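# Four arms sort stickered items into matching containers

## Task

Place every item inside the container whose color matches the color of the sticker on that item.

## Robot and tools

Setup: four identical i2rt Big YAM arms named arm1, arm2, arm3 and arm4. Each has six revolute joints, a two-finger gripper and a wrist camera. Four fixed room cameras also watch the scene: cam_room_a1, cam_room_a2, cam_room_b1, cam_room_b2. Wrist cameras are arm1_cam_wrist to arm4_cam_wrist. With joints 1 and 6 at zero and the hand level and pointing ahead, the wrist camera rides on top of the hand looking toward the fingertips. Reach is roughly 1.0 m from the joint1 axis.

Frames: everything is in one scene frame, origin on the floor, +z up, metres. Arm feet (base_link), each facing its own +x: arm1 at (-0.644, +1.377, +0.914) quat_wxyz (+0.682, +0.007, +0.004, +0.731); arm2 at (-0.655, -0.555, +0.928) quat (+0.747, +0.002, +0.000, -0.665); arm3 at (+0.651, -1.332, +0.868) quat (+0.663, -0.004, -0.006, -0.748); arm4 at (+0.648, +0.477, +0.879) quat (+0.687, +0.001, +0.003, +0.727). The reported hand point sits between the finger pads, about 1 cm short of the tips; fingers point along the hand's +z and open along its y. hand_target is where the hand would be at the joint targets currently held. Printed hand positions get less accurate at long reach, and hands often settle a centimetre or more away from the commanded pose.

Tool move: optional keys arm1..arm4 and cameras. Each arm key holds an object with "joints", "target" (plus optional "speed"), or both. Arms not named receive nothing new but may still be pushing toward earlier targets. "joints" maps names to absolute values: joint1_rad -2.879..2.879 (rotation about the foot, positive counter-clockwise seen from above, 0 points along the foot's +x); joint2_rad 0..3.141 (shoulder; 0 has the upper arm lying backward, larger raises it up then forward); joint3_rad 0..3.019 (elbow; 0 is fully folded, larger opens); joint4_rad -1.692..1.57 (hand pitch, positive tips fingers up); joint5_rad -1.57..1.57 (sideways swing, positive to the arm's right); joint6_rad -2.094..2.094 (roll, positive clockwise viewed from behind the hand); gripper_m 0..0.093 (absolute fingertip gap in metres). Done tolerances: ±0.045, ±0.14, ±0.09, ±0.055, ±0.03, ±0.035 rad, gripper ±0.003 m. "target" is one flat list of seven numbers for that arm: absolute hand pose [x, y, z, qw, qx, qy, qz] in the scene frame, metres and unit quaternion, same format as the printed hand line. The hand travels a straight line from its hand_target to it. When target is present, joints may only contain gripper_m. "speed" is the path's top speed in m/s, 0.002..0.5, default 0.25, and needs a target; rotation is capped at twice that number in rad/s. Out-of-range values get the call refused; unknown keys make it invalid. All motions in one call start together; all hand paths finish together, paced by the slowest. Paths last 0.5 to 10 s (cut off at 10 s), any action at most 15 s. Hands lag, can drift off the line and overshoot speed when the arm is near straight; each control step clamps the path pose to within 100 mm and 20 degrees of the measured hand. Paths ignore obstacles and other arms. Joint moves run each joint at its own rate, so the hand may swing wide.

cameras: list of names, ["all"], null or omitted gives all; [] gives none. Results list each arm's state; "pictures" gives image order. A "move" line shows per arm "done" or its worst status. Arms under "as last shown" were not commanded and their unchanged lines repeat. A call with no action returns everything.

Status words: off_target (came to rest away from target, may still push); time_out (each joint keeps a nearby target and keeps pushing; on_its_own lists them; send the reported position to relieve it); not_followed, with "joint command not followed" or "pose unreachable" meaning a self/other-arm clearance check withheld the motion (the gripper part still runs, and the arm may retry later). limit_stop_at_motor_heat follows a heat stop; resend targets. If a move or wait is refused or interrupted by a stop, later move, wait and finished_scene calls in that same reply are skipped.

Readings: Joint velocities in rad/s (gripper m/s), "within noise" if idle. Joint torques in N m, arm joints only, include gravity, offsets and noise; entries 3 and 4 wrap at ±28. Gripper: squeezing a hard part at full force reads up to ~0.005 m below its width (some grippers ~0.002 m above); closed on nothing reads 0.000-0.003. Full force comes about 0.005 m below the first-contact reading; soft objects get crushed further. Release by commanding well above the reading. Force is about 50-64 N per pad.

wait: seconds 0 to 10, plus cameras; commands nothing, returns full state. zoom_image: camera plus region [x0, y0, x1, y1] pixels from the top-left, at most 504 by 504, only for cameras in the latest images. read_manual: section "licences" gives URDF licence text. finished_scene: scene = current scene number; ends it irreversibly, so the items must already sit in the right containers without help.

Avoid: dropping items, releasing while moving, knocking anything off the work area or floor, slams and hard pushes. Arms never stop on contact and keep pressing; a hard press between two arms, including one gripper closing on another's fingers, ends the scene; clearance checks can be late and allow fingers, housings and cameras to touch. Long holding, stretched poses or pushing at unreachable poses heat motors: MOTOR HOT appears at 85 °C, and at 100 °C the arm goes limp and falls for 30-60 s. Loose objects may be nudged occasionally. The scene keeps running while you think, holding the last command; smooth motion with low effort is preferred.

Each tool is called by a JSON object that holds its "fn" and its "kwargs".

## Session

{"fn": "move", "kwargs": {}}

Scene clock: 0.00 s.
Joint torques (N m): no reading
Motor temperatures (°C): arm1=[21 23 27 23 21 21 21] | arm2=[23 24 25 22 22 20 23] | arm3=[24 23 24 23 24 23 23] | arm4=[22 21 23 22 24 21 24]
Heat: arm1: hottest joint3_rad 27 °C; arm2: hottest joint3_rad 25 °C; arm3: hottest joint1_rad 24 °C; arm4: hottest joint5_rad 24 °C.
Joint velocities: within noise
arm1.joint_positions: joint1_rad=-0.168 joint2_rad=+0.560 joint3_rad=+1.361 joint4_rad=-1.410 joint5_rad=+0.240 joint6_rad=+0.692 gripper_m=+0.09396
arm1.joint_status: not commanded
arm1.hand: x=-0.5745 y=+1.5715 z=+1.4388 quat_wxyz=(-0.303, +0.280, -0.837, -0.359) (m; scene frame)
arm1.hand_target: x=-0.5746 y=+1.5689 z=+1.4515 quat_wxyz=(-0.308, +0.276, -0.832, -0.370) (m; scene frame)
arm1.hand_status: not commanded
arm2.joint_positions: joint1_rad=+0.198 joint2_rad=+0.483 joint3_rad=+1.641 joint4_rad=-1.210 joint5_rad=-0.086 joint6_rad=-0.484 gripper_m=+0.09396
arm2.joint_status: not commanded
arm2.hand: x=-0.6069 y=-0.6635 z=+1.6316 quat_wxyz=(-0.468, -0.246, -0.683, +0.505) (m; scene frame)
arm2.hand_target: x=-0.6088 y=-0.6576 z=+1.6378 quat_wxyz=(-0.472, -0.244, -0.677, +0.510) (m; scene frame)
arm2.hand_status: not commanded
arm3.joint_positions: joint1_rad=+0.130 joint2_rad=+0.645 joint3_rad=+1.695 joint4_rad=-1.138 joint5_rad=+0.075 joint6_rad=+0.392 gripper_m=+0.09396
arm3.joint_status: not commanded
arm3.hand: x=+0.6386 y=-1.5165 z=+1.5921 quat_wxyz=(-0.552, -0.621, -0.389, +0.398) (m; scene frame)
arm3.hand_target: x=+0.6385 y=-1.5116 z=+1.6003 quat_wxyz=(-0.558, -0.615, -0.384, +0.402) (m; scene frame)
arm3.hand_status: not commanded
arm4.joint_positions: joint1_rad=+0.147 joint2_rad=+0.437 joint3_rad=+1.709 joint4_rad=-1.566 joint5_rad=+0.245 joint6_rad=+0.670 gripper_m=+0.09396
arm4.joint_status: not commanded
arm4.hand: x=+0.6820 y=+0.5376 z=+1.5262 quat_wxyz=(-0.292, +0.355, -0.719, -0.522) (m; scene frame)
arm4.hand_target: x=+0.6829 y=+0.5336 z=+1.5314 quat_wxyz=(-0.294, +0.352, -0.714, -0.529) (m; scene frame)
arm4.hand_status: not commanded
pictures: arm1_cam_wrist, arm2_cam_wrist, arm3_cam_wrist, arm4_cam_wrist, cam_room_a1, cam_room_a2, cam_room_b1, cam_room_b2
Images, in order (width x height): arm1_cam_wrist 672x504, arm2_cam_wrist 672x504, arm3_cam_wrist 672x504, arm4_cam_wrist 672x504, cam_room_a1 672x504, cam_room_a2 672x504, cam_room_b1 672x504, cam_room_b2 672x504.

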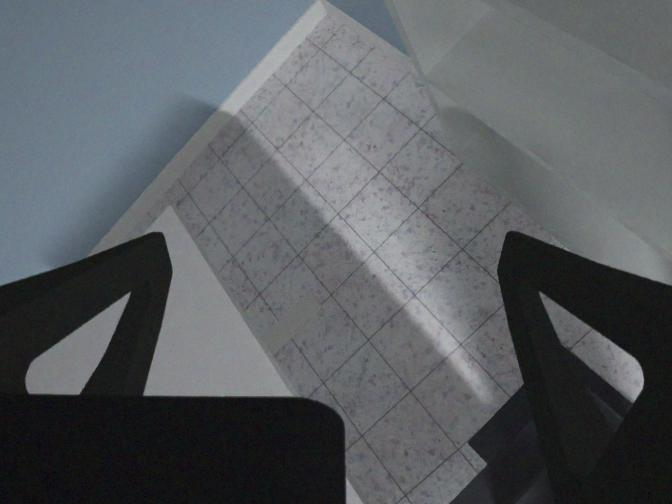

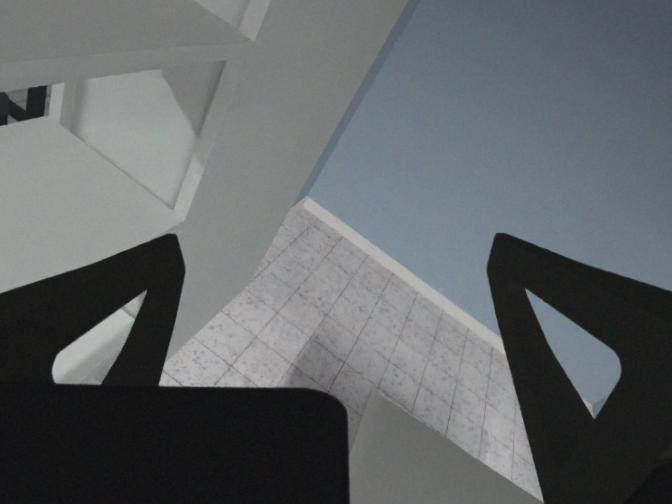

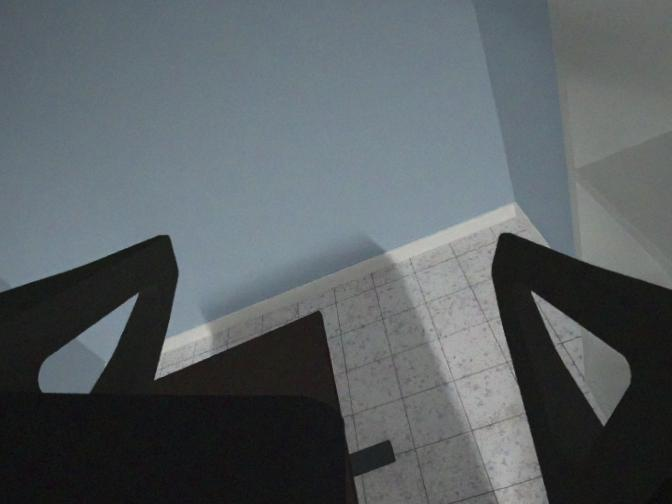

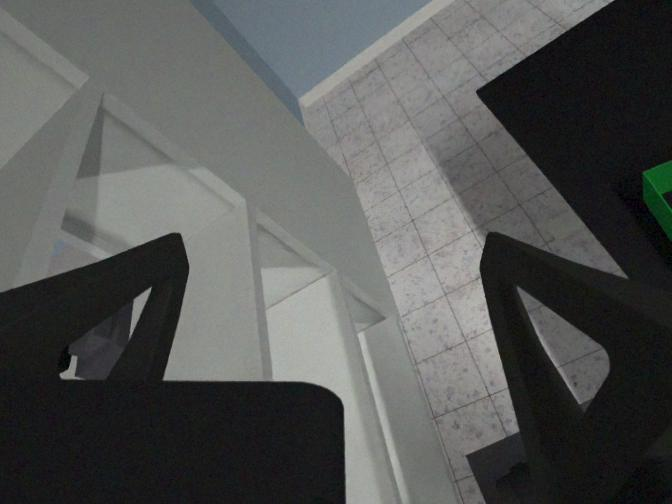

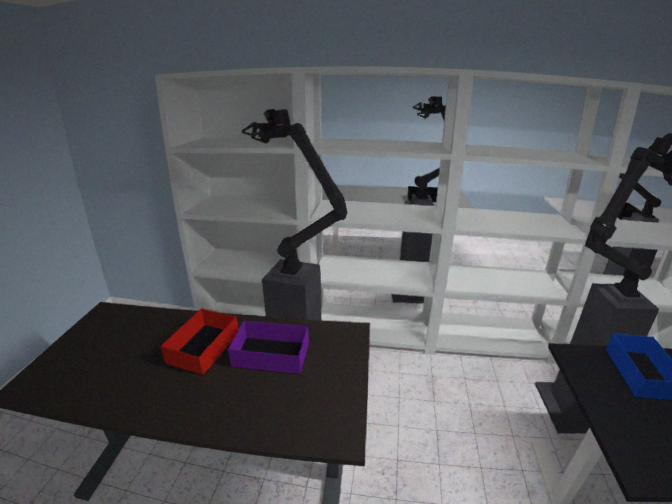

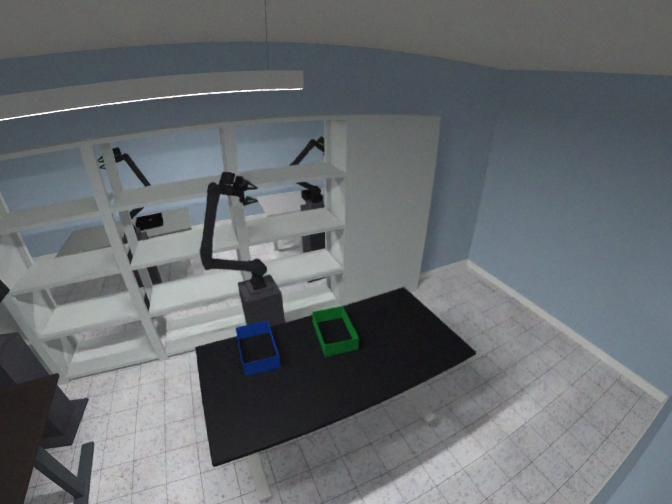

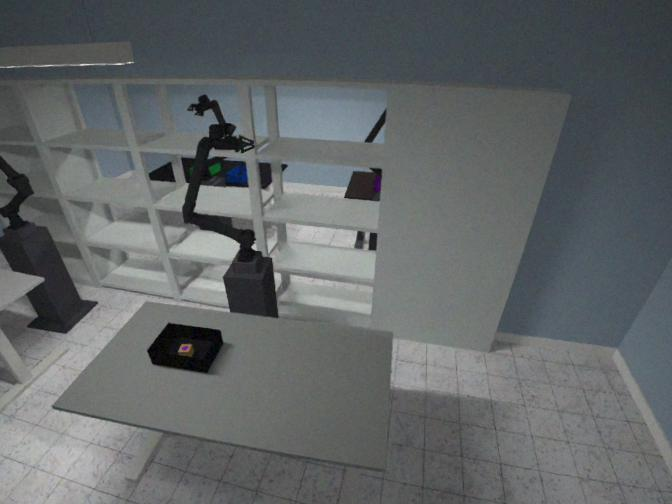

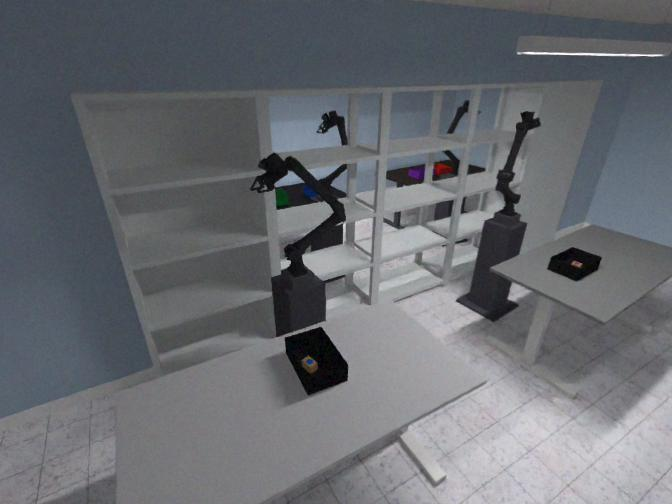

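{"fn": "move", "kwargs": {"arm1": {"joints":{"joint2_rad":1.2,"joint3_rad":1.5,"joint4_rad":-1.3,"joint5_rad":0,"joint6_rad":0}}, "arm2": {"joints":{"joint2_rad":1.2,"joint3_rad":1.5,"joint4_rad":-1.3,"joint5_rad":0,"joint6_rad":0}}, "arm3": {"joints":{"joint2_rad":1.2,"joint3_rad":1.6,"joint4_rad":-1.4,"joint5_rad":0,"joint6_rad":0}}, "arm4": {"joints":{"joint2_rad":1.2,"joint3_rad":1.6,"joint4_rad":-1.4,"joint5_rad":0,"joint6_rad":0}}, "cameras": []}}

{"fn": "move", "kwargs": {"arm1": {"joints":{"joint1_rad":1.55}}, "arm2": {"joints":{"joint1_rad":-1.55}}, "arm3": {"joints":{"joint1_rad":1.69}}, "arm4": {"joints":{"joint1_rad":-1.62}}}}

Scene clock: 15.33 s.
Joint torques (N m): arm1=[-1.85 -7.36 13.5 1.63 -0.05 -0.05] | arm2=[0.85 -11.11 11.92 1.29 0.14 0.22] | arm3=[1.2 -8.88 10.39 0.85 -0.07 -0.12] | arm4=[0.56 -9.93 10.44 1.06 -0.09 -0.06]
Motor temperatures (°C): arm1=[21 23 29 23 21 21 21] | arm2=[23 24 26 22 22 20 23] | arm3=[24 23 25 23 24 23 23] | arm4=[22 22 23 22 24 21 24]
Heat: arm1: hottest joint3_rad 29 °C; arm2: hottest joint3_rad 26 °C; arm3: hottest joint3_rad 25 °C; arm4: hottest joint5_rad 24 °C.
move: arm1 done; arm2 done; arm3 done; arm4 done
Joint velocities: within noise
arm1.joint_positions: joint1_rad=-0.168 joint2_rad=+1.206 joint3_rad=+1.477 joint4_rad=-1.312 joint5_rad=+0.002 joint6_rad=+0.009 gripper_m=+0.09397
arm1.joint_status: all done
arm1.hand: x=-0.5928 y=+1.8163 z=+1.3129 quat_wxyz=(-0.189, +0.643, -0.720, -0.182) (m; scene frame)
arm1.hand_target: x=-0.5925 y=+1.8196 z=+1.3286 quat_wxyz=(-0.204, +0.642, -0.713, -0.195) (m; scene frame)
arm1.hand_status: not commanded
arm2.joint_positions: joint1_rad=+0.198 joint2_rad=+1.209 joint3_rad=+1.491 joint4_rad=-1.287 joint5_rad=-0.003 joint6_rad=-0.015 gripper_m=+0.09395
arm2.joint_status: all done
arm2.hand: x=-0.5163 y=-0.9844 z=+1.3349 quat_wxyz=(-0.226, -0.558, -0.782, +0.163) (m; scene frame)
arm2.hand_target: x=-0.5182 y=-0.9805 z=+1.3412 quat_wxyz=(-0.228, -0.564, -0.777, +0.164) (m; scene frame)
arm2.hand_status: not commanded
arm3.joint_positions: joint1_rad=+0.130 joint2_rad=+1.195 joint3_rad=+1.584 joint4_rad=-1.394 joint5_rad=+0.002 joint6_rad=+0.008 gripper_m=+0.09397
arm3.joint_status: all done
arm3.hand: x=+0.6537 y=-1.7566 z=+1.3184 quat_wxyz=(-0.203, -0.677, -0.678, +0.201) (m; scene frame)
arm3.hand_target: x=+0.6541 y=-1.7579 z=+1.3234 quat_wxyz=(-0.205, -0.674, -0.680, +0.202) (m; scene frame)
arm3.hand_status: not commanded
arm4.joint_positions: joint1_rad=+0.147 joint2_rad=+1.208 joint3_rad=+1.574 joint4_rad=-1.407 joint5_rad=+0.004 joint6_rad=+0.014 gripper_m=+0.09398
arm4.joint_status: all done
arm4.hand: x=+0.5637 y=+0.9019 z=+1.3109 quat_wxyz=(-0.162, +0.744, -0.616, -0.203) (m; scene frame)
arm4.hand_target: x=+0.5629 y=+0.9027 z=+1.3278 quat_wxyz=(-0.175, +0.744, -0.607, -0.219) (m; scene frame)
arm4.hand_status: not commanded
pictures: none
No camera images: "cameras" was empty.

Scene clock: 17.20 s.
Joint torques (N m): arm1=[-1.61 -6.89 13.27 1.59 0.08 -0.04] | arm2=[1.03 -11.22 11.89 1.29 -0.03 0.2] | arm3=[1.55 -10.23 10.37 0.76 0.1 -0.11] | arm4=[1.44 -9.88 10.54 1.1 0.05 -0.07]
Motor temperatures (°C): arm1=[21 23 29 23 21 21 21] | arm2=[23 24 26 22 22 20 23] | arm3=[24 23 25 23 24 23 23] | arm4=[22 22 24 22 24 21 24]
Heat: arm1: hottest joint3_rad 29 °C; arm2: hottest joint3_rad 26 °C; arm3: hottest joint3_rad 25 °C; arm4: hottest joint3_rad 24 °C.
move: arm1 done; arm2 done; arm3 done; arm4 done
Joint velocities: within noise
arm1.joint_positions: joint1_rad=+1.550 joint2_rad=+1.206 joint3_rad=+1.477 joint4_rad=-1.312 joint5_rad=-0.002 joint6_rad=+0.007 gripper_m=+0.09399
arm1.joint_status: all done
arm1.hand: x=-1.0793 y=+1.3551 z=+1.3191 quat_wxyz=(+0.007, +0.963, +0.021, -0.269) (m; scene frame)
arm1.hand_target: x=-1.0824 y=+1.3553 z=+1.3350 quat_wxyz=(+0.005, +0.957, +0.023, -0.289) (m; scene frame)
arm1.hand_status: not commanded
arm2.joint_positions: joint1_rad=-1.554 joint2_rad=+1.209 joint3_rad=+1.491 joint4_rad=-1.287 joint5_rad=+0.000 joint6_rad=-0.014 gripper_m=+0.09398
arm2.joint_status: all done
arm2.hand: x=-1.1019 y=-0.6161 z=+1.3350 quat_wxyz=(-0.015, -0.958, -0.071, +0.278) (m; scene frame)
arm2.hand_target: x=-1.0974 y=-0.6173 z=+1.3412 quat_wxyz=(-0.018, -0.958, -0.066, +0.280) (m; scene frame)
arm2.hand_status: not commanded
arm3.joint_positions: joint1_rad=+1.685 joint2_rad=+1.208 joint3_rad=+1.584 joint4_rad=-1.394 joint5_rad=-0.001 joint6_rad=+0.006 gripper_m=+0.09398
arm3.joint_status: all done
arm3.hand: x=+1.0856 y=-1.3287 z=+1.3077 quat_wxyz=(-0.274, -0.004, -0.962, +0.006) (m; scene frame)
arm3.hand_target: x=+1.0831 y=-1.3266 z=+1.3178 quat_wxyz=(-0.282, +0.001, -0.959, +0.007) (m; scene frame)
arm3.hand_status: not commanded
arm4.joint_positions: joint1_rad=-1.624 joint2_rad=+1.208 joint3_rad=+1.574 joint4_rad=-1.407 joint5_rad=+0.001 joint6_rad=+0.012 gripper_m=+0.09400
arm4.joint_status: all done
arm4.hand: x=+1.0817 y=+0.4795 z=+1.3099 quat_wxyz=(-0.259, -0.004, -0.966, +0.000) (m; scene frame)
arm4.hand_target: x=+1.0827 y=+0.4815 z=+1.3268 quat_wxyz=(-0.279, +0.004, -0.960, +0.001) (m; scene frame)
arm4.hand_status: not commanded
pictures: arm1_cam_wrist, arm2_cam_wrist, arm3_cam_wrist, arm4_cam_wrist, cam_room_a1, cam_room_a2, cam_room_b1, cam_room_b2
Images, in order (width x height): arm1_cam_wrist 672x504, arm2_cam_wrist 672x504, arm3_cam_wrist 672x504, arm4_cam_wrist 672x504, cam_room_a1 672x504, cam_room_a2 672x504, cam_room_b1 672x504, cam_room_b2 672x504.

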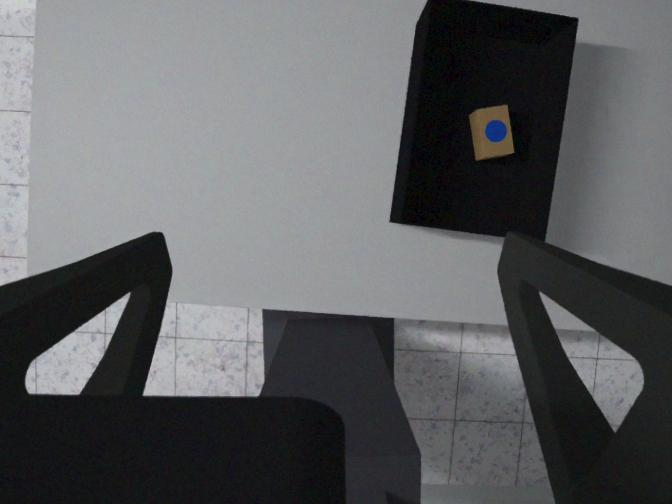

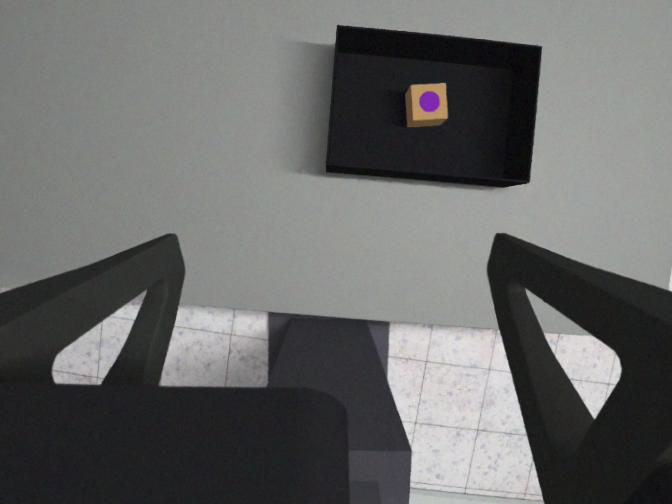

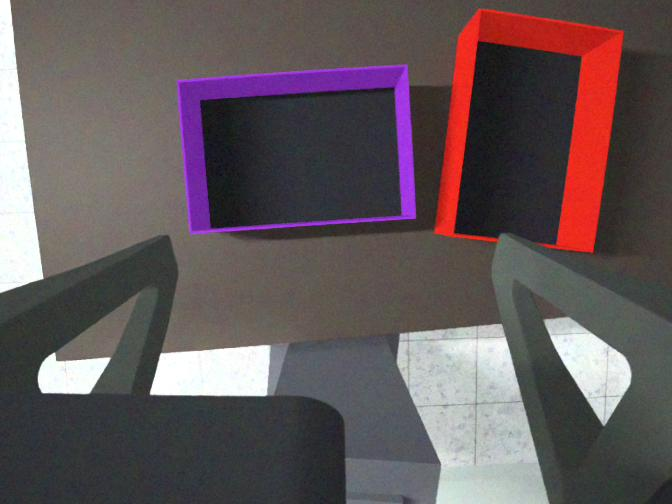

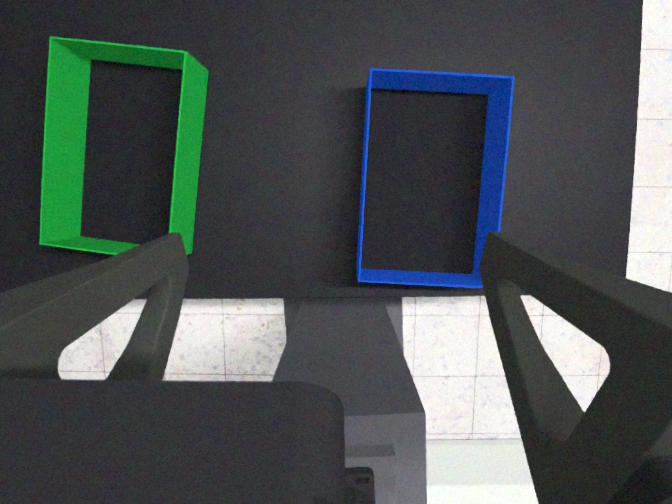

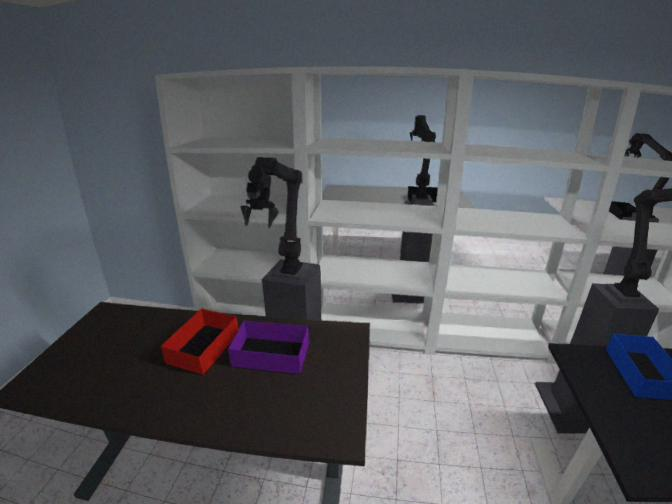

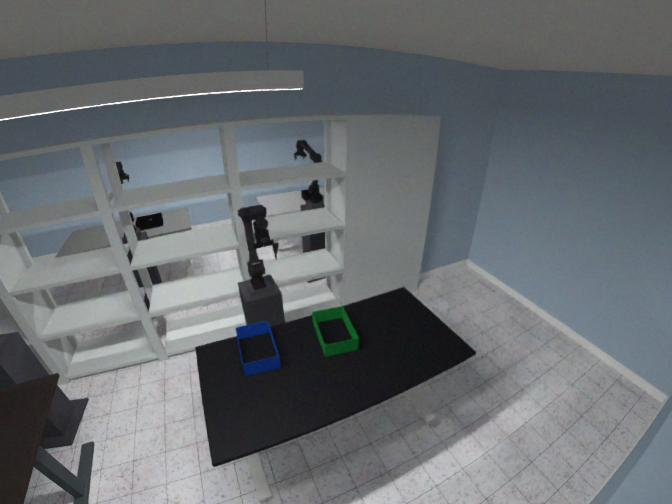

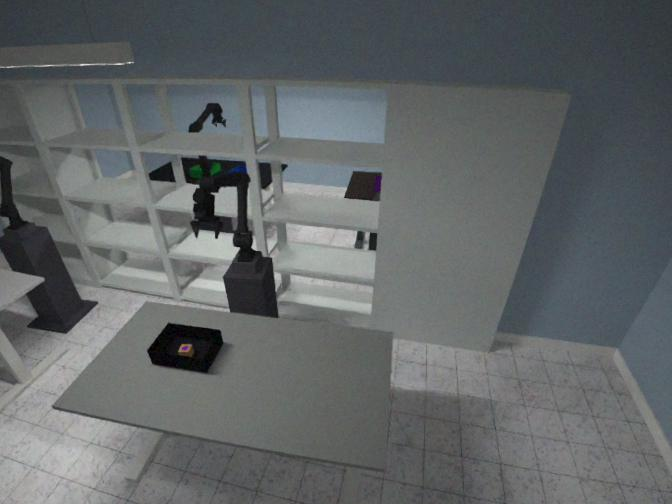

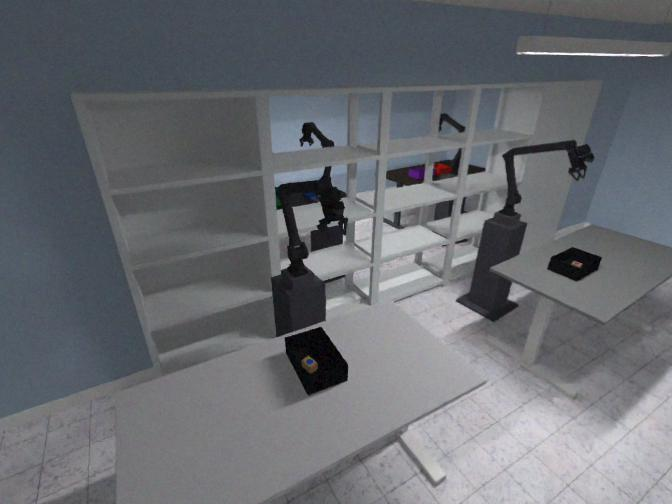

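{"fn": "move", "kwargs": {"arm1": {"target":[-1.22,1.566,0.95,-0.0151,-0.9811,-0.0858,0.1730],"joints":{"gripper_m":0.08},"speed":0.35}, "arm2": {"target":[-1.31,-0.51,0.94,-0.0194,-0.9787,-0.1098,0.1725],"speed":0.35}, "cameras": ["arm1_cam_wrist","arm2_cam_wrist"]}}

Scene clock: 49.20 s.
Joint torques (N m): arm1=[-1.73 -16.15 13.57 1.4 -0.25 -0.03] | arm2=[0.56 -21.01 13.42 1.84 -0.31 -0.09] | arm3=[1.38 -10.29 10.36 0.8 0.09 -0.1] | arm4=[0.91 -9.99 10.41 1.16 0.03 -0.08]
Motor temperatures (°C): arm1=[21 24 31 23 21 21 21] | arm2=[23 25 29 22 22 20 23] | arm3=[24 23 28 23 24 23 23] | arm4=[22 22 29 22 24 21 24]
Heat: arm1: hottest joint3_rad 31 °C; arm2: hottest joint3_rad 29 °C; arm3: hottest joint3_rad 28 °C; arm4: hottest joint3_rad 29 °C.
move: arm1 off_target; arm2 off_target
Joint velocities: within noise
arm1.joint_positions: joint1_rad=+1.139 joint2_rad=+1.927 joint3_rad=+1.298 joint4_rad=-0.736 joint5_rad=-0.171 joint6_rad=-0.504 gripper_m=+0.08007
arm1.joint_status: all done
arm1.hand: x=-1.1928 y=+1.5549 z=+0.9221 quat_wxyz=(+0.032, +0.987, +0.079, -0.137) (m; scene frame)
arm1.hand_target: x=-1.2182 y=+1.5654 z=+0.9511 quat_wxyz=(+0.015, +0.981, +0.086, -0.173) (m; scene frame)
arm1.hand_status: off_target (0.040 m and 4.7 deg from the pose sent, 0.448 m and 13.5 deg at the start)
arm2.joint_positions: joint1_rad=-1.781 joint2_rad=+2.014 joint3_rad=+1.427 joint4_rad=-0.707 joint5_rad=-0.107 joint6_rad=-0.287 gripper_m=+0.09398
arm2.joint_status: not commanded
arm2.hand: x=-1.2846 y=-0.5141 z=+0.9236 quat_wxyz=(-0.025, -0.984, -0.103, +0.144) (m; scene frame)
arm2.hand_target: x=-1.3085 y=-0.5100 z=+0.9408 quat_wxyz=(-0.019, -0.979, -0.110, +0.173) (m; scene frame)
arm2.hand_status: off_target (0.031 m and 3.4 deg from the pose sent, 0.459 m and 13.2 deg at the start)
arm3, arm4: as last shown
pictures: arm1_cam_wrist, arm2_cam_wrist
Images, in order (width x height): arm1_cam_wrist 672x504, arm2_cam_wrist 672x504.

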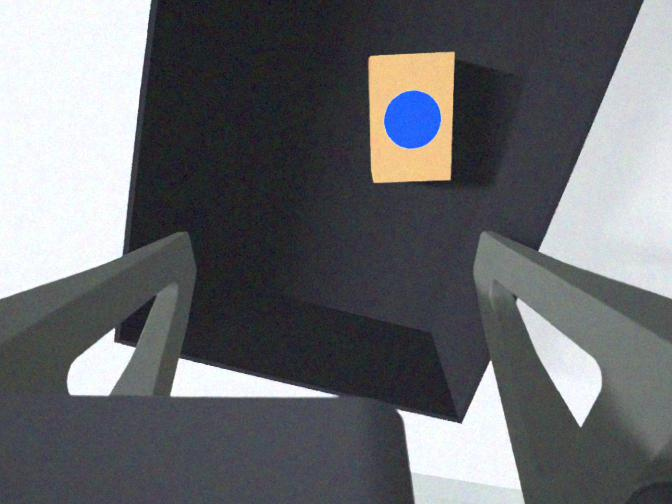

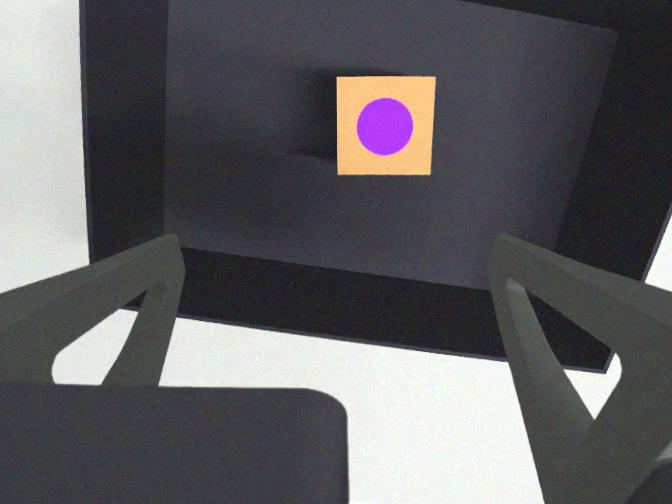

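{"fn": "move", "kwargs": {"arm1": {"target":[-1.25,1.611,0.81,-0.0151,-0.9811,-0.0858,0.1730],"speed":0.2}, "arm2": {"target":[-1.337,-0.4836,0.79,-0.0194,-0.9787,-0.1098,0.1725],"speed":0.2}, "cameras": ["arm1_cam_wrist","arm2_cam_wrist"]}}

Scene clock: 63.07 s.
Joint torques (N m): arm1=[-2.32 -17.2 11.9 1.35 -0.22 -0.05] | arm2=[0.15 -21.89 11.74 2 -0.32 -0.09] | arm3=[1.49 -10.29 10.39 0.76 0.1 -0.11] | arm4=[1.03 -9.76 10.51 1.24 0.02 -0.09]
Motor temperatures (°C): arm1=[21 24 32 23 21 21 21] | arm2=[23 26 31 22 22 20 23] | arm3=[24 24 28 23 24 23 23] | arm4=[22 22 30 22 24 21 24]
Heat: arm1: hottest joint3_rad 32 °C; arm2: hottest joint3_rad 31 °C; arm3: hottest joint3_rad 28 °C; arm4: hottest joint3_rad 30 °C.
move: arm1 off_target; arm2 off_target
Joint velocities: within noise
arm1.joint_positions: joint1_rad=+1.092 joint2_rad=+2.225 joint3_rad=+1.405 joint4_rad=-0.531 joint5_rad=-0.186 joint6_rad=-0.556 gripper_m=+0.08007
arm1.joint_status: not commanded
arm1.hand: x=-1.2264 y=+1.5962 z=+0.7968 quat_wxyz=(+0.029, +0.985, +0.083, -0.147) (m; scene frame)
arm1.hand_target: x=-1.2488 y=+1.6107 z=+0.8112 quat_wxyz=(+0.015, +0.981, +0.086, -0.173) (m; scene frame)
arm1.hand_status: off_target (0.031 m and 3.4 deg from the pose sent, 0.138 m and 4.7 deg at the start)
arm2.joint_positions: joint1_rad=-1.815 joint2_rad=+2.303 joint3_rad=+1.512 joint4_rad=-0.490 joint5_rad=-0.119 joint6_rad=-0.322 gripper_m=+0.09398
arm2.joint_status: not commanded
arm2.hand: x=-1.3157 y=-0.4902 z=+0.7876 quat_wxyz=(-0.024, -0.983, -0.104, +0.152) (m; scene frame)
arm2.hand_target: x=-1.3359 y=-0.4836 z=+0.7907 quat_wxyz=(-0.019, -0.979, -0.110, +0.172) (m; scene frame)
arm2.hand_status: off_target (0.022 m and 2.5 deg from the pose sent, 0.147 m and 3.4 deg at the start)
arm3, arm4: as last shown
pictures: arm1_cam_wrist, arm2_cam_wrist
Images, in order (width x height): arm1_cam_wrist 672x504, arm2_cam_wrist 672x504.

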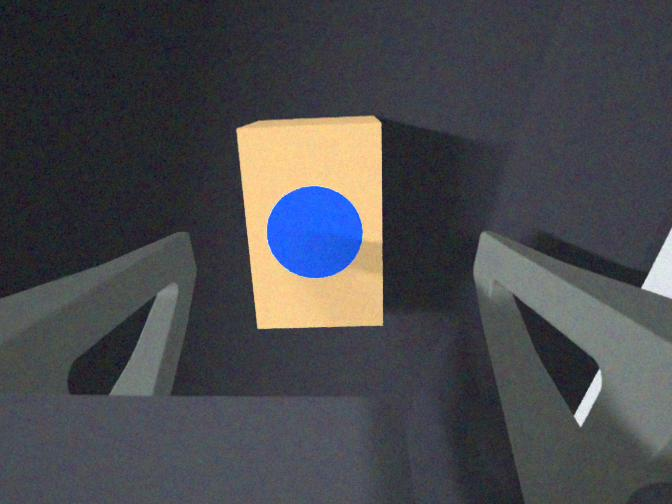

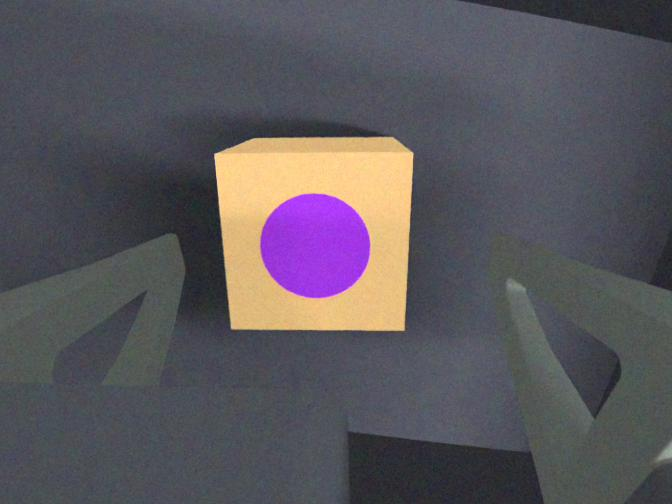

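{"fn": "move", "kwargs": {"arm1": {"target":[-1.242,1.6065,0.755,-0.0151,-0.9811,-0.0858,0.1730],"speed":0.15}, "arm2": {"target":[-1.332,-0.489,0.741,-0.0194,-0.9787,-0.1098,0.1725],"speed":0.15}, "cameras": ["arm1_cam_wrist","arm2_cam_wrist"]}}

Scene clock: 83.20 s.
Joint torques (N m): arm1=[-1.79 -16.79 9.28 1.51 -0.1 -0.01] | arm2=[0.79 -22.07 10.77 1.94 -0.23 0] | arm3=[1.49 -10.17 10.36 0.79 0.11 -0.11] | arm4=[1.08 -10.05 10.54 1.02 0.01 -0.07]
Motor temperatures (°C): arm1=[21 24 33 23 21 21 21] | arm2=[23 27 32 22 22 20 23] | arm3=[24 24 29 23 24 23 23] | arm4=[22 22 32 22 24 21 24]
Heat: arm1: hottest joint3_rad 33 °C; arm2: hottest joint3_rad 32 °C; arm3: hottest joint3_rad 29 °C; arm4: hottest joint3_rad 32 °C.
move: arm1 off_target; arm2 off_target
Joint velocities: within noise
arm1.joint_positions: joint1_rad=+1.094 joint2_rad=+2.317 joint3_rad=+1.405 joint4_rad=-0.419 joint5_rad=-0.189 joint6_rad=-0.557 gripper_m=+0.08005
arm1.joint_status: not commanded
arm1.hand: x=-1.2286 y=+1.5947 z=+0.7485 quat_wxyz=(+0.026, +0.984, +0.085, -0.157) (m; scene frame)
arm1.hand_target: x=-1.2415 y=+1.6064 z=+0.7556 quat_wxyz=(+0.015, +0.981, +0.086, -0.173) (m; scene frame)
arm1.hand_status: off_target (0.019 m and 2.2 deg from the pose sent, 0.046 m and 3.4 deg at the start)
arm2.joint_positions: joint1_rad=-1.815 joint2_rad=+2.387 joint3_rad=+1.515 joint4_rad=-0.403 joint5_rad=-0.119 joint6_rad=-0.322 gripper_m=+0.09398
arm2.joint_status: not commanded
arm2.hand: x=-1.3130 y=-0.4904 z=+0.7409 quat_wxyz=(-0.023, -0.982, -0.105, +0.155) (m; scene frame)
arm2.hand_target: x=-1.3313 y=-0.4891 z=+0.7418 quat_wxyz=(-0.019, -0.979, -0.110, +0.173) (m; scene frame)
arm2.hand_status: off_target (0.019 m and 2.1 deg from the pose sent, 0.049 m and 2.5 deg at the start)
arm3, arm4: as last shown
pictures: arm1_cam_wrist, arm2_cam_wrist
Images, in order (width x height): arm1_cam_wrist 672x504, arm2_cam_wrist 672x504.

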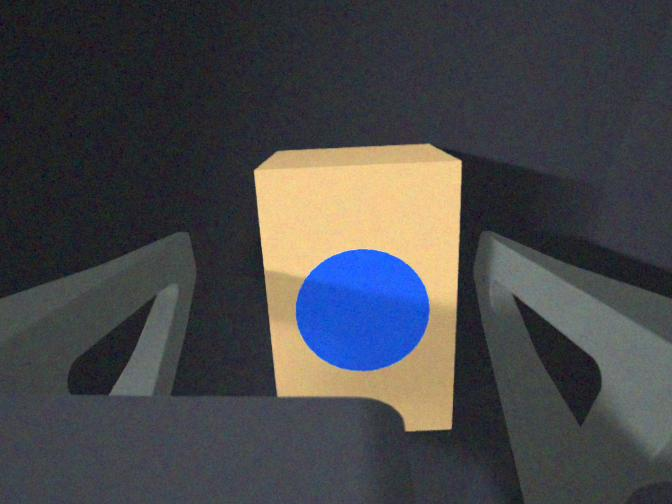

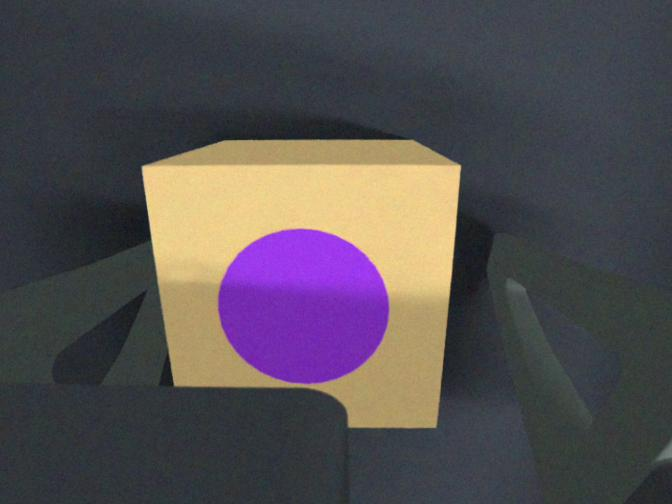

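{"fn": "move", "kwargs": {"arm1": {"target":[-1.233,1.616,0.731,-0.0151,-0.9811,-0.0858,0.1730],"speed":0.15}, "arm2": {"joints":{"gripper_m":0.04}}, "cameras": ["arm1_cam_wrist","arm2_cam_wrist"]}}

Scene clock: 91.57 s.
Joint torques (N m): arm1=[-3.43 -16.97 8.59 1.47 -0.07 -0.07] | arm2=[0.91 -22.12 10.77 1.96 -0.22 0] | arm3=[1.55 -10.11 10.41 0.75 0.09 -0.11] | arm4=[1.32 -10.17 10.4 1.05 0.06 -0.07]
Motor temperatures (°C): arm1=[21 25 33 23 21 21 21] | arm2=[23 28 32 22 22 20 23] | arm3=[24 24 29 23 24 23 23] | arm4=[22 22 32 22 24 21 24]
Heat: arm1: hottest joint3_rad 33 °C; arm2: hottest joint3_rad 32 °C; arm3: hottest joint3_rad 29 °C; arm4: hottest joint3_rad 32 °C.
move: arm1 off_target; arm2 off_target
Joint velocities: within noise
arm1.joint_positions: joint1_rad=+1.087 joint2_rad=+2.348 joint3_rad=+1.405 joint4_rad=-0.378 joint5_rad=-0.195 joint6_rad=-0.576 gripper_m=+0.08005
arm1.joint_status: not commanded
arm1.hand: x=-1.2273 y=+1.5980 z=+0.7323 quat_wxyz=(+0.024, +0.982, +0.092, -0.163) (m; scene frame)
arm1.hand_target: x=-1.2325 y=+1.6159 z=+0.7315 quat_wxyz=(+0.015, +0.981, +0.086, -0.173) (m; scene frame)
arm1.hand_status: off_target (0.019 m and 1.7 deg from the pose sent, 0.028 m and 2.2 deg at the start)
arm2.joint_positions: joint1_rad=-1.815 joint2_rad=+2.387 joint3_rad=+1.515 joint4_rad=-0.403 joint5_rad=-0.119 joint6_rad=-0.322 gripper_m=+0.05313
arm2.joint_status: gripper_m off_target (ended at +0.05316, target +0.04000)
arm2.hand: x=-1.3130 y=-0.4904 z=+0.7409 quat_wxyz=(-0.023, -0.982, -0.105, +0.155) (m; scene frame)
arm2.hand_target: x=-1.3312 y=-0.4891 z=+0.7418 quat_wxyz=(-0.019, -0.979, -0.110, +0.173) (m; scene frame)
arm2.hand_status: not commanded
arm3, arm4: as last shown
pictures: arm1_cam_wrist, arm2_cam_wrist
Images, in order (width x height): arm1_cam_wrist 672x504, arm2_cam_wrist 672x504.

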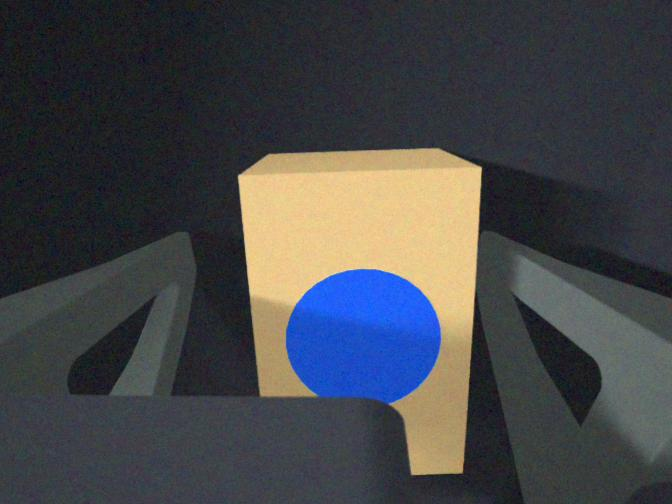

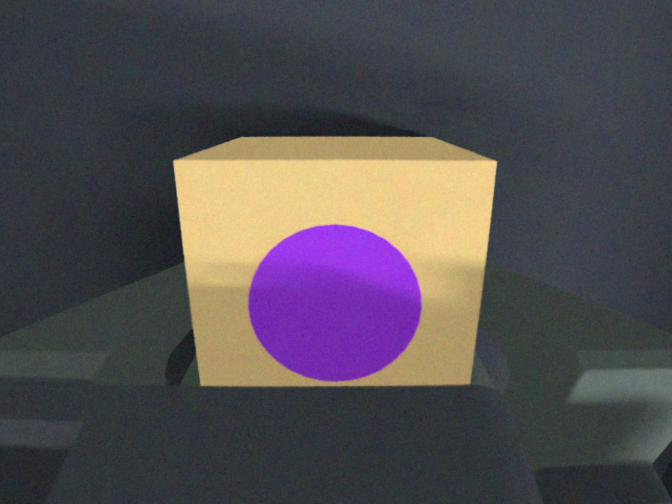

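{"fn": "move", "kwargs": {"arm1": {"joints":{"gripper_m":0.035}}, "arm2": {"target":[-1.30,-0.49,0.95,-0.0194,-0.9787,-0.1098,0.1725],"speed":0.25}, "cameras": ["arm1_cam_wrist"]}}

Scene clock: 96.97 s.
Joint torques (N m): arm1=[-2.02 -16.79 8.73 1.44 -0.14 -0.05] | arm2=[0.32 -21.95 8.9 0.92 -0.32 -0.05] | arm3=[1.38 -10.11 10.36 0.77 0.1 -0.11] | arm4=[0.73 -9.82 10.45 1.21 0.02 -0.08]
Motor temperatures (°C): arm1=[21 25 33 23 21 21 21] | arm2=[23 28 32 22 22 20 23] | arm3=[24 24 30 23 24 23 23] | arm4=[22 22 32 22 24 21 24]
Heat: arm1: hottest joint3_rad 33 °C; arm2: hottest joint3_rad 32 °C; arm3: hottest joint3_rad 30 °C; arm4: hottest joint3_rad 32 °C.
move: arm1 off_target; arm2 done
Joint velocities: within noise
arm1.joint_positions: joint1_rad=+1.072 joint2_rad=+2.348 joint3_rad=+1.405 joint4_rad=-0.377 joint5_rad=-0.194 joint6_rad=-0.577 gripper_m=+0.04394
arm1.joint_status: gripper_m off_target (ended at +0.04397, target +0.03500)
arm1.hand: x=-1.2243 y=+1.6067 z=+0.7324 quat_wxyz=(+0.022, +0.983, +0.085, -0.163) (m; scene frame)
arm1.hand_target: x=-1.2325 y=+1.6159 z=+0.7315 quat_wxyz=(+0.015, +0.981, +0.086, -0.173) (m; scene frame)
arm1.hand_status: not commanded
arm2.joint_positions: joint1_rad=-1.815 joint2_rad=+1.993 joint3_rad=+1.473 joint4_rad=-0.697 joint5_rad=-0.119 joint6_rad=-0.323 gripper_m=+0.05313
arm2.joint_status: not commanded
arm2.hand: x=-1.3074 y=-0.4919 z=+0.9556 quat_wxyz=(-0.017, -0.977, -0.106, +0.183) (m; scene frame)
arm2.hand_target: x=-1.3000 y=-0.4900 z=+0.9501 quat_wxyz=(-0.019, -0.979, -0.110, +0.173) (m; scene frame)
arm2.hand_status: done (0.009 m and 1.3 deg from the pose sent, 0.210 m and 2.1 deg at the start)
arm3, arm4: as last shown
pictures: arm1_cam_wrist
Images, in order (width x height): arm1_cam_wrist 672x504.

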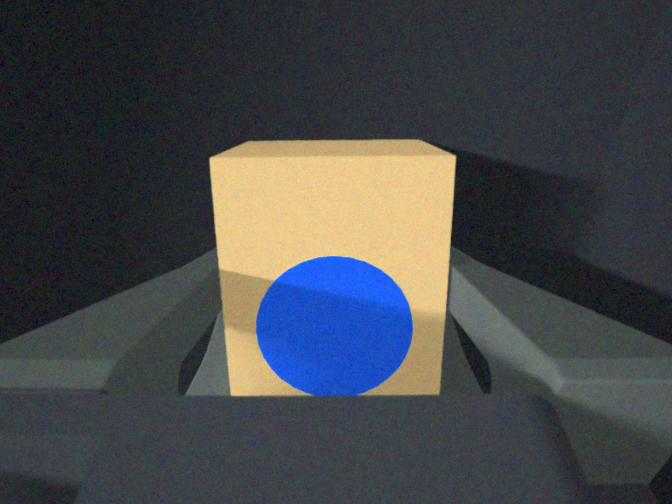

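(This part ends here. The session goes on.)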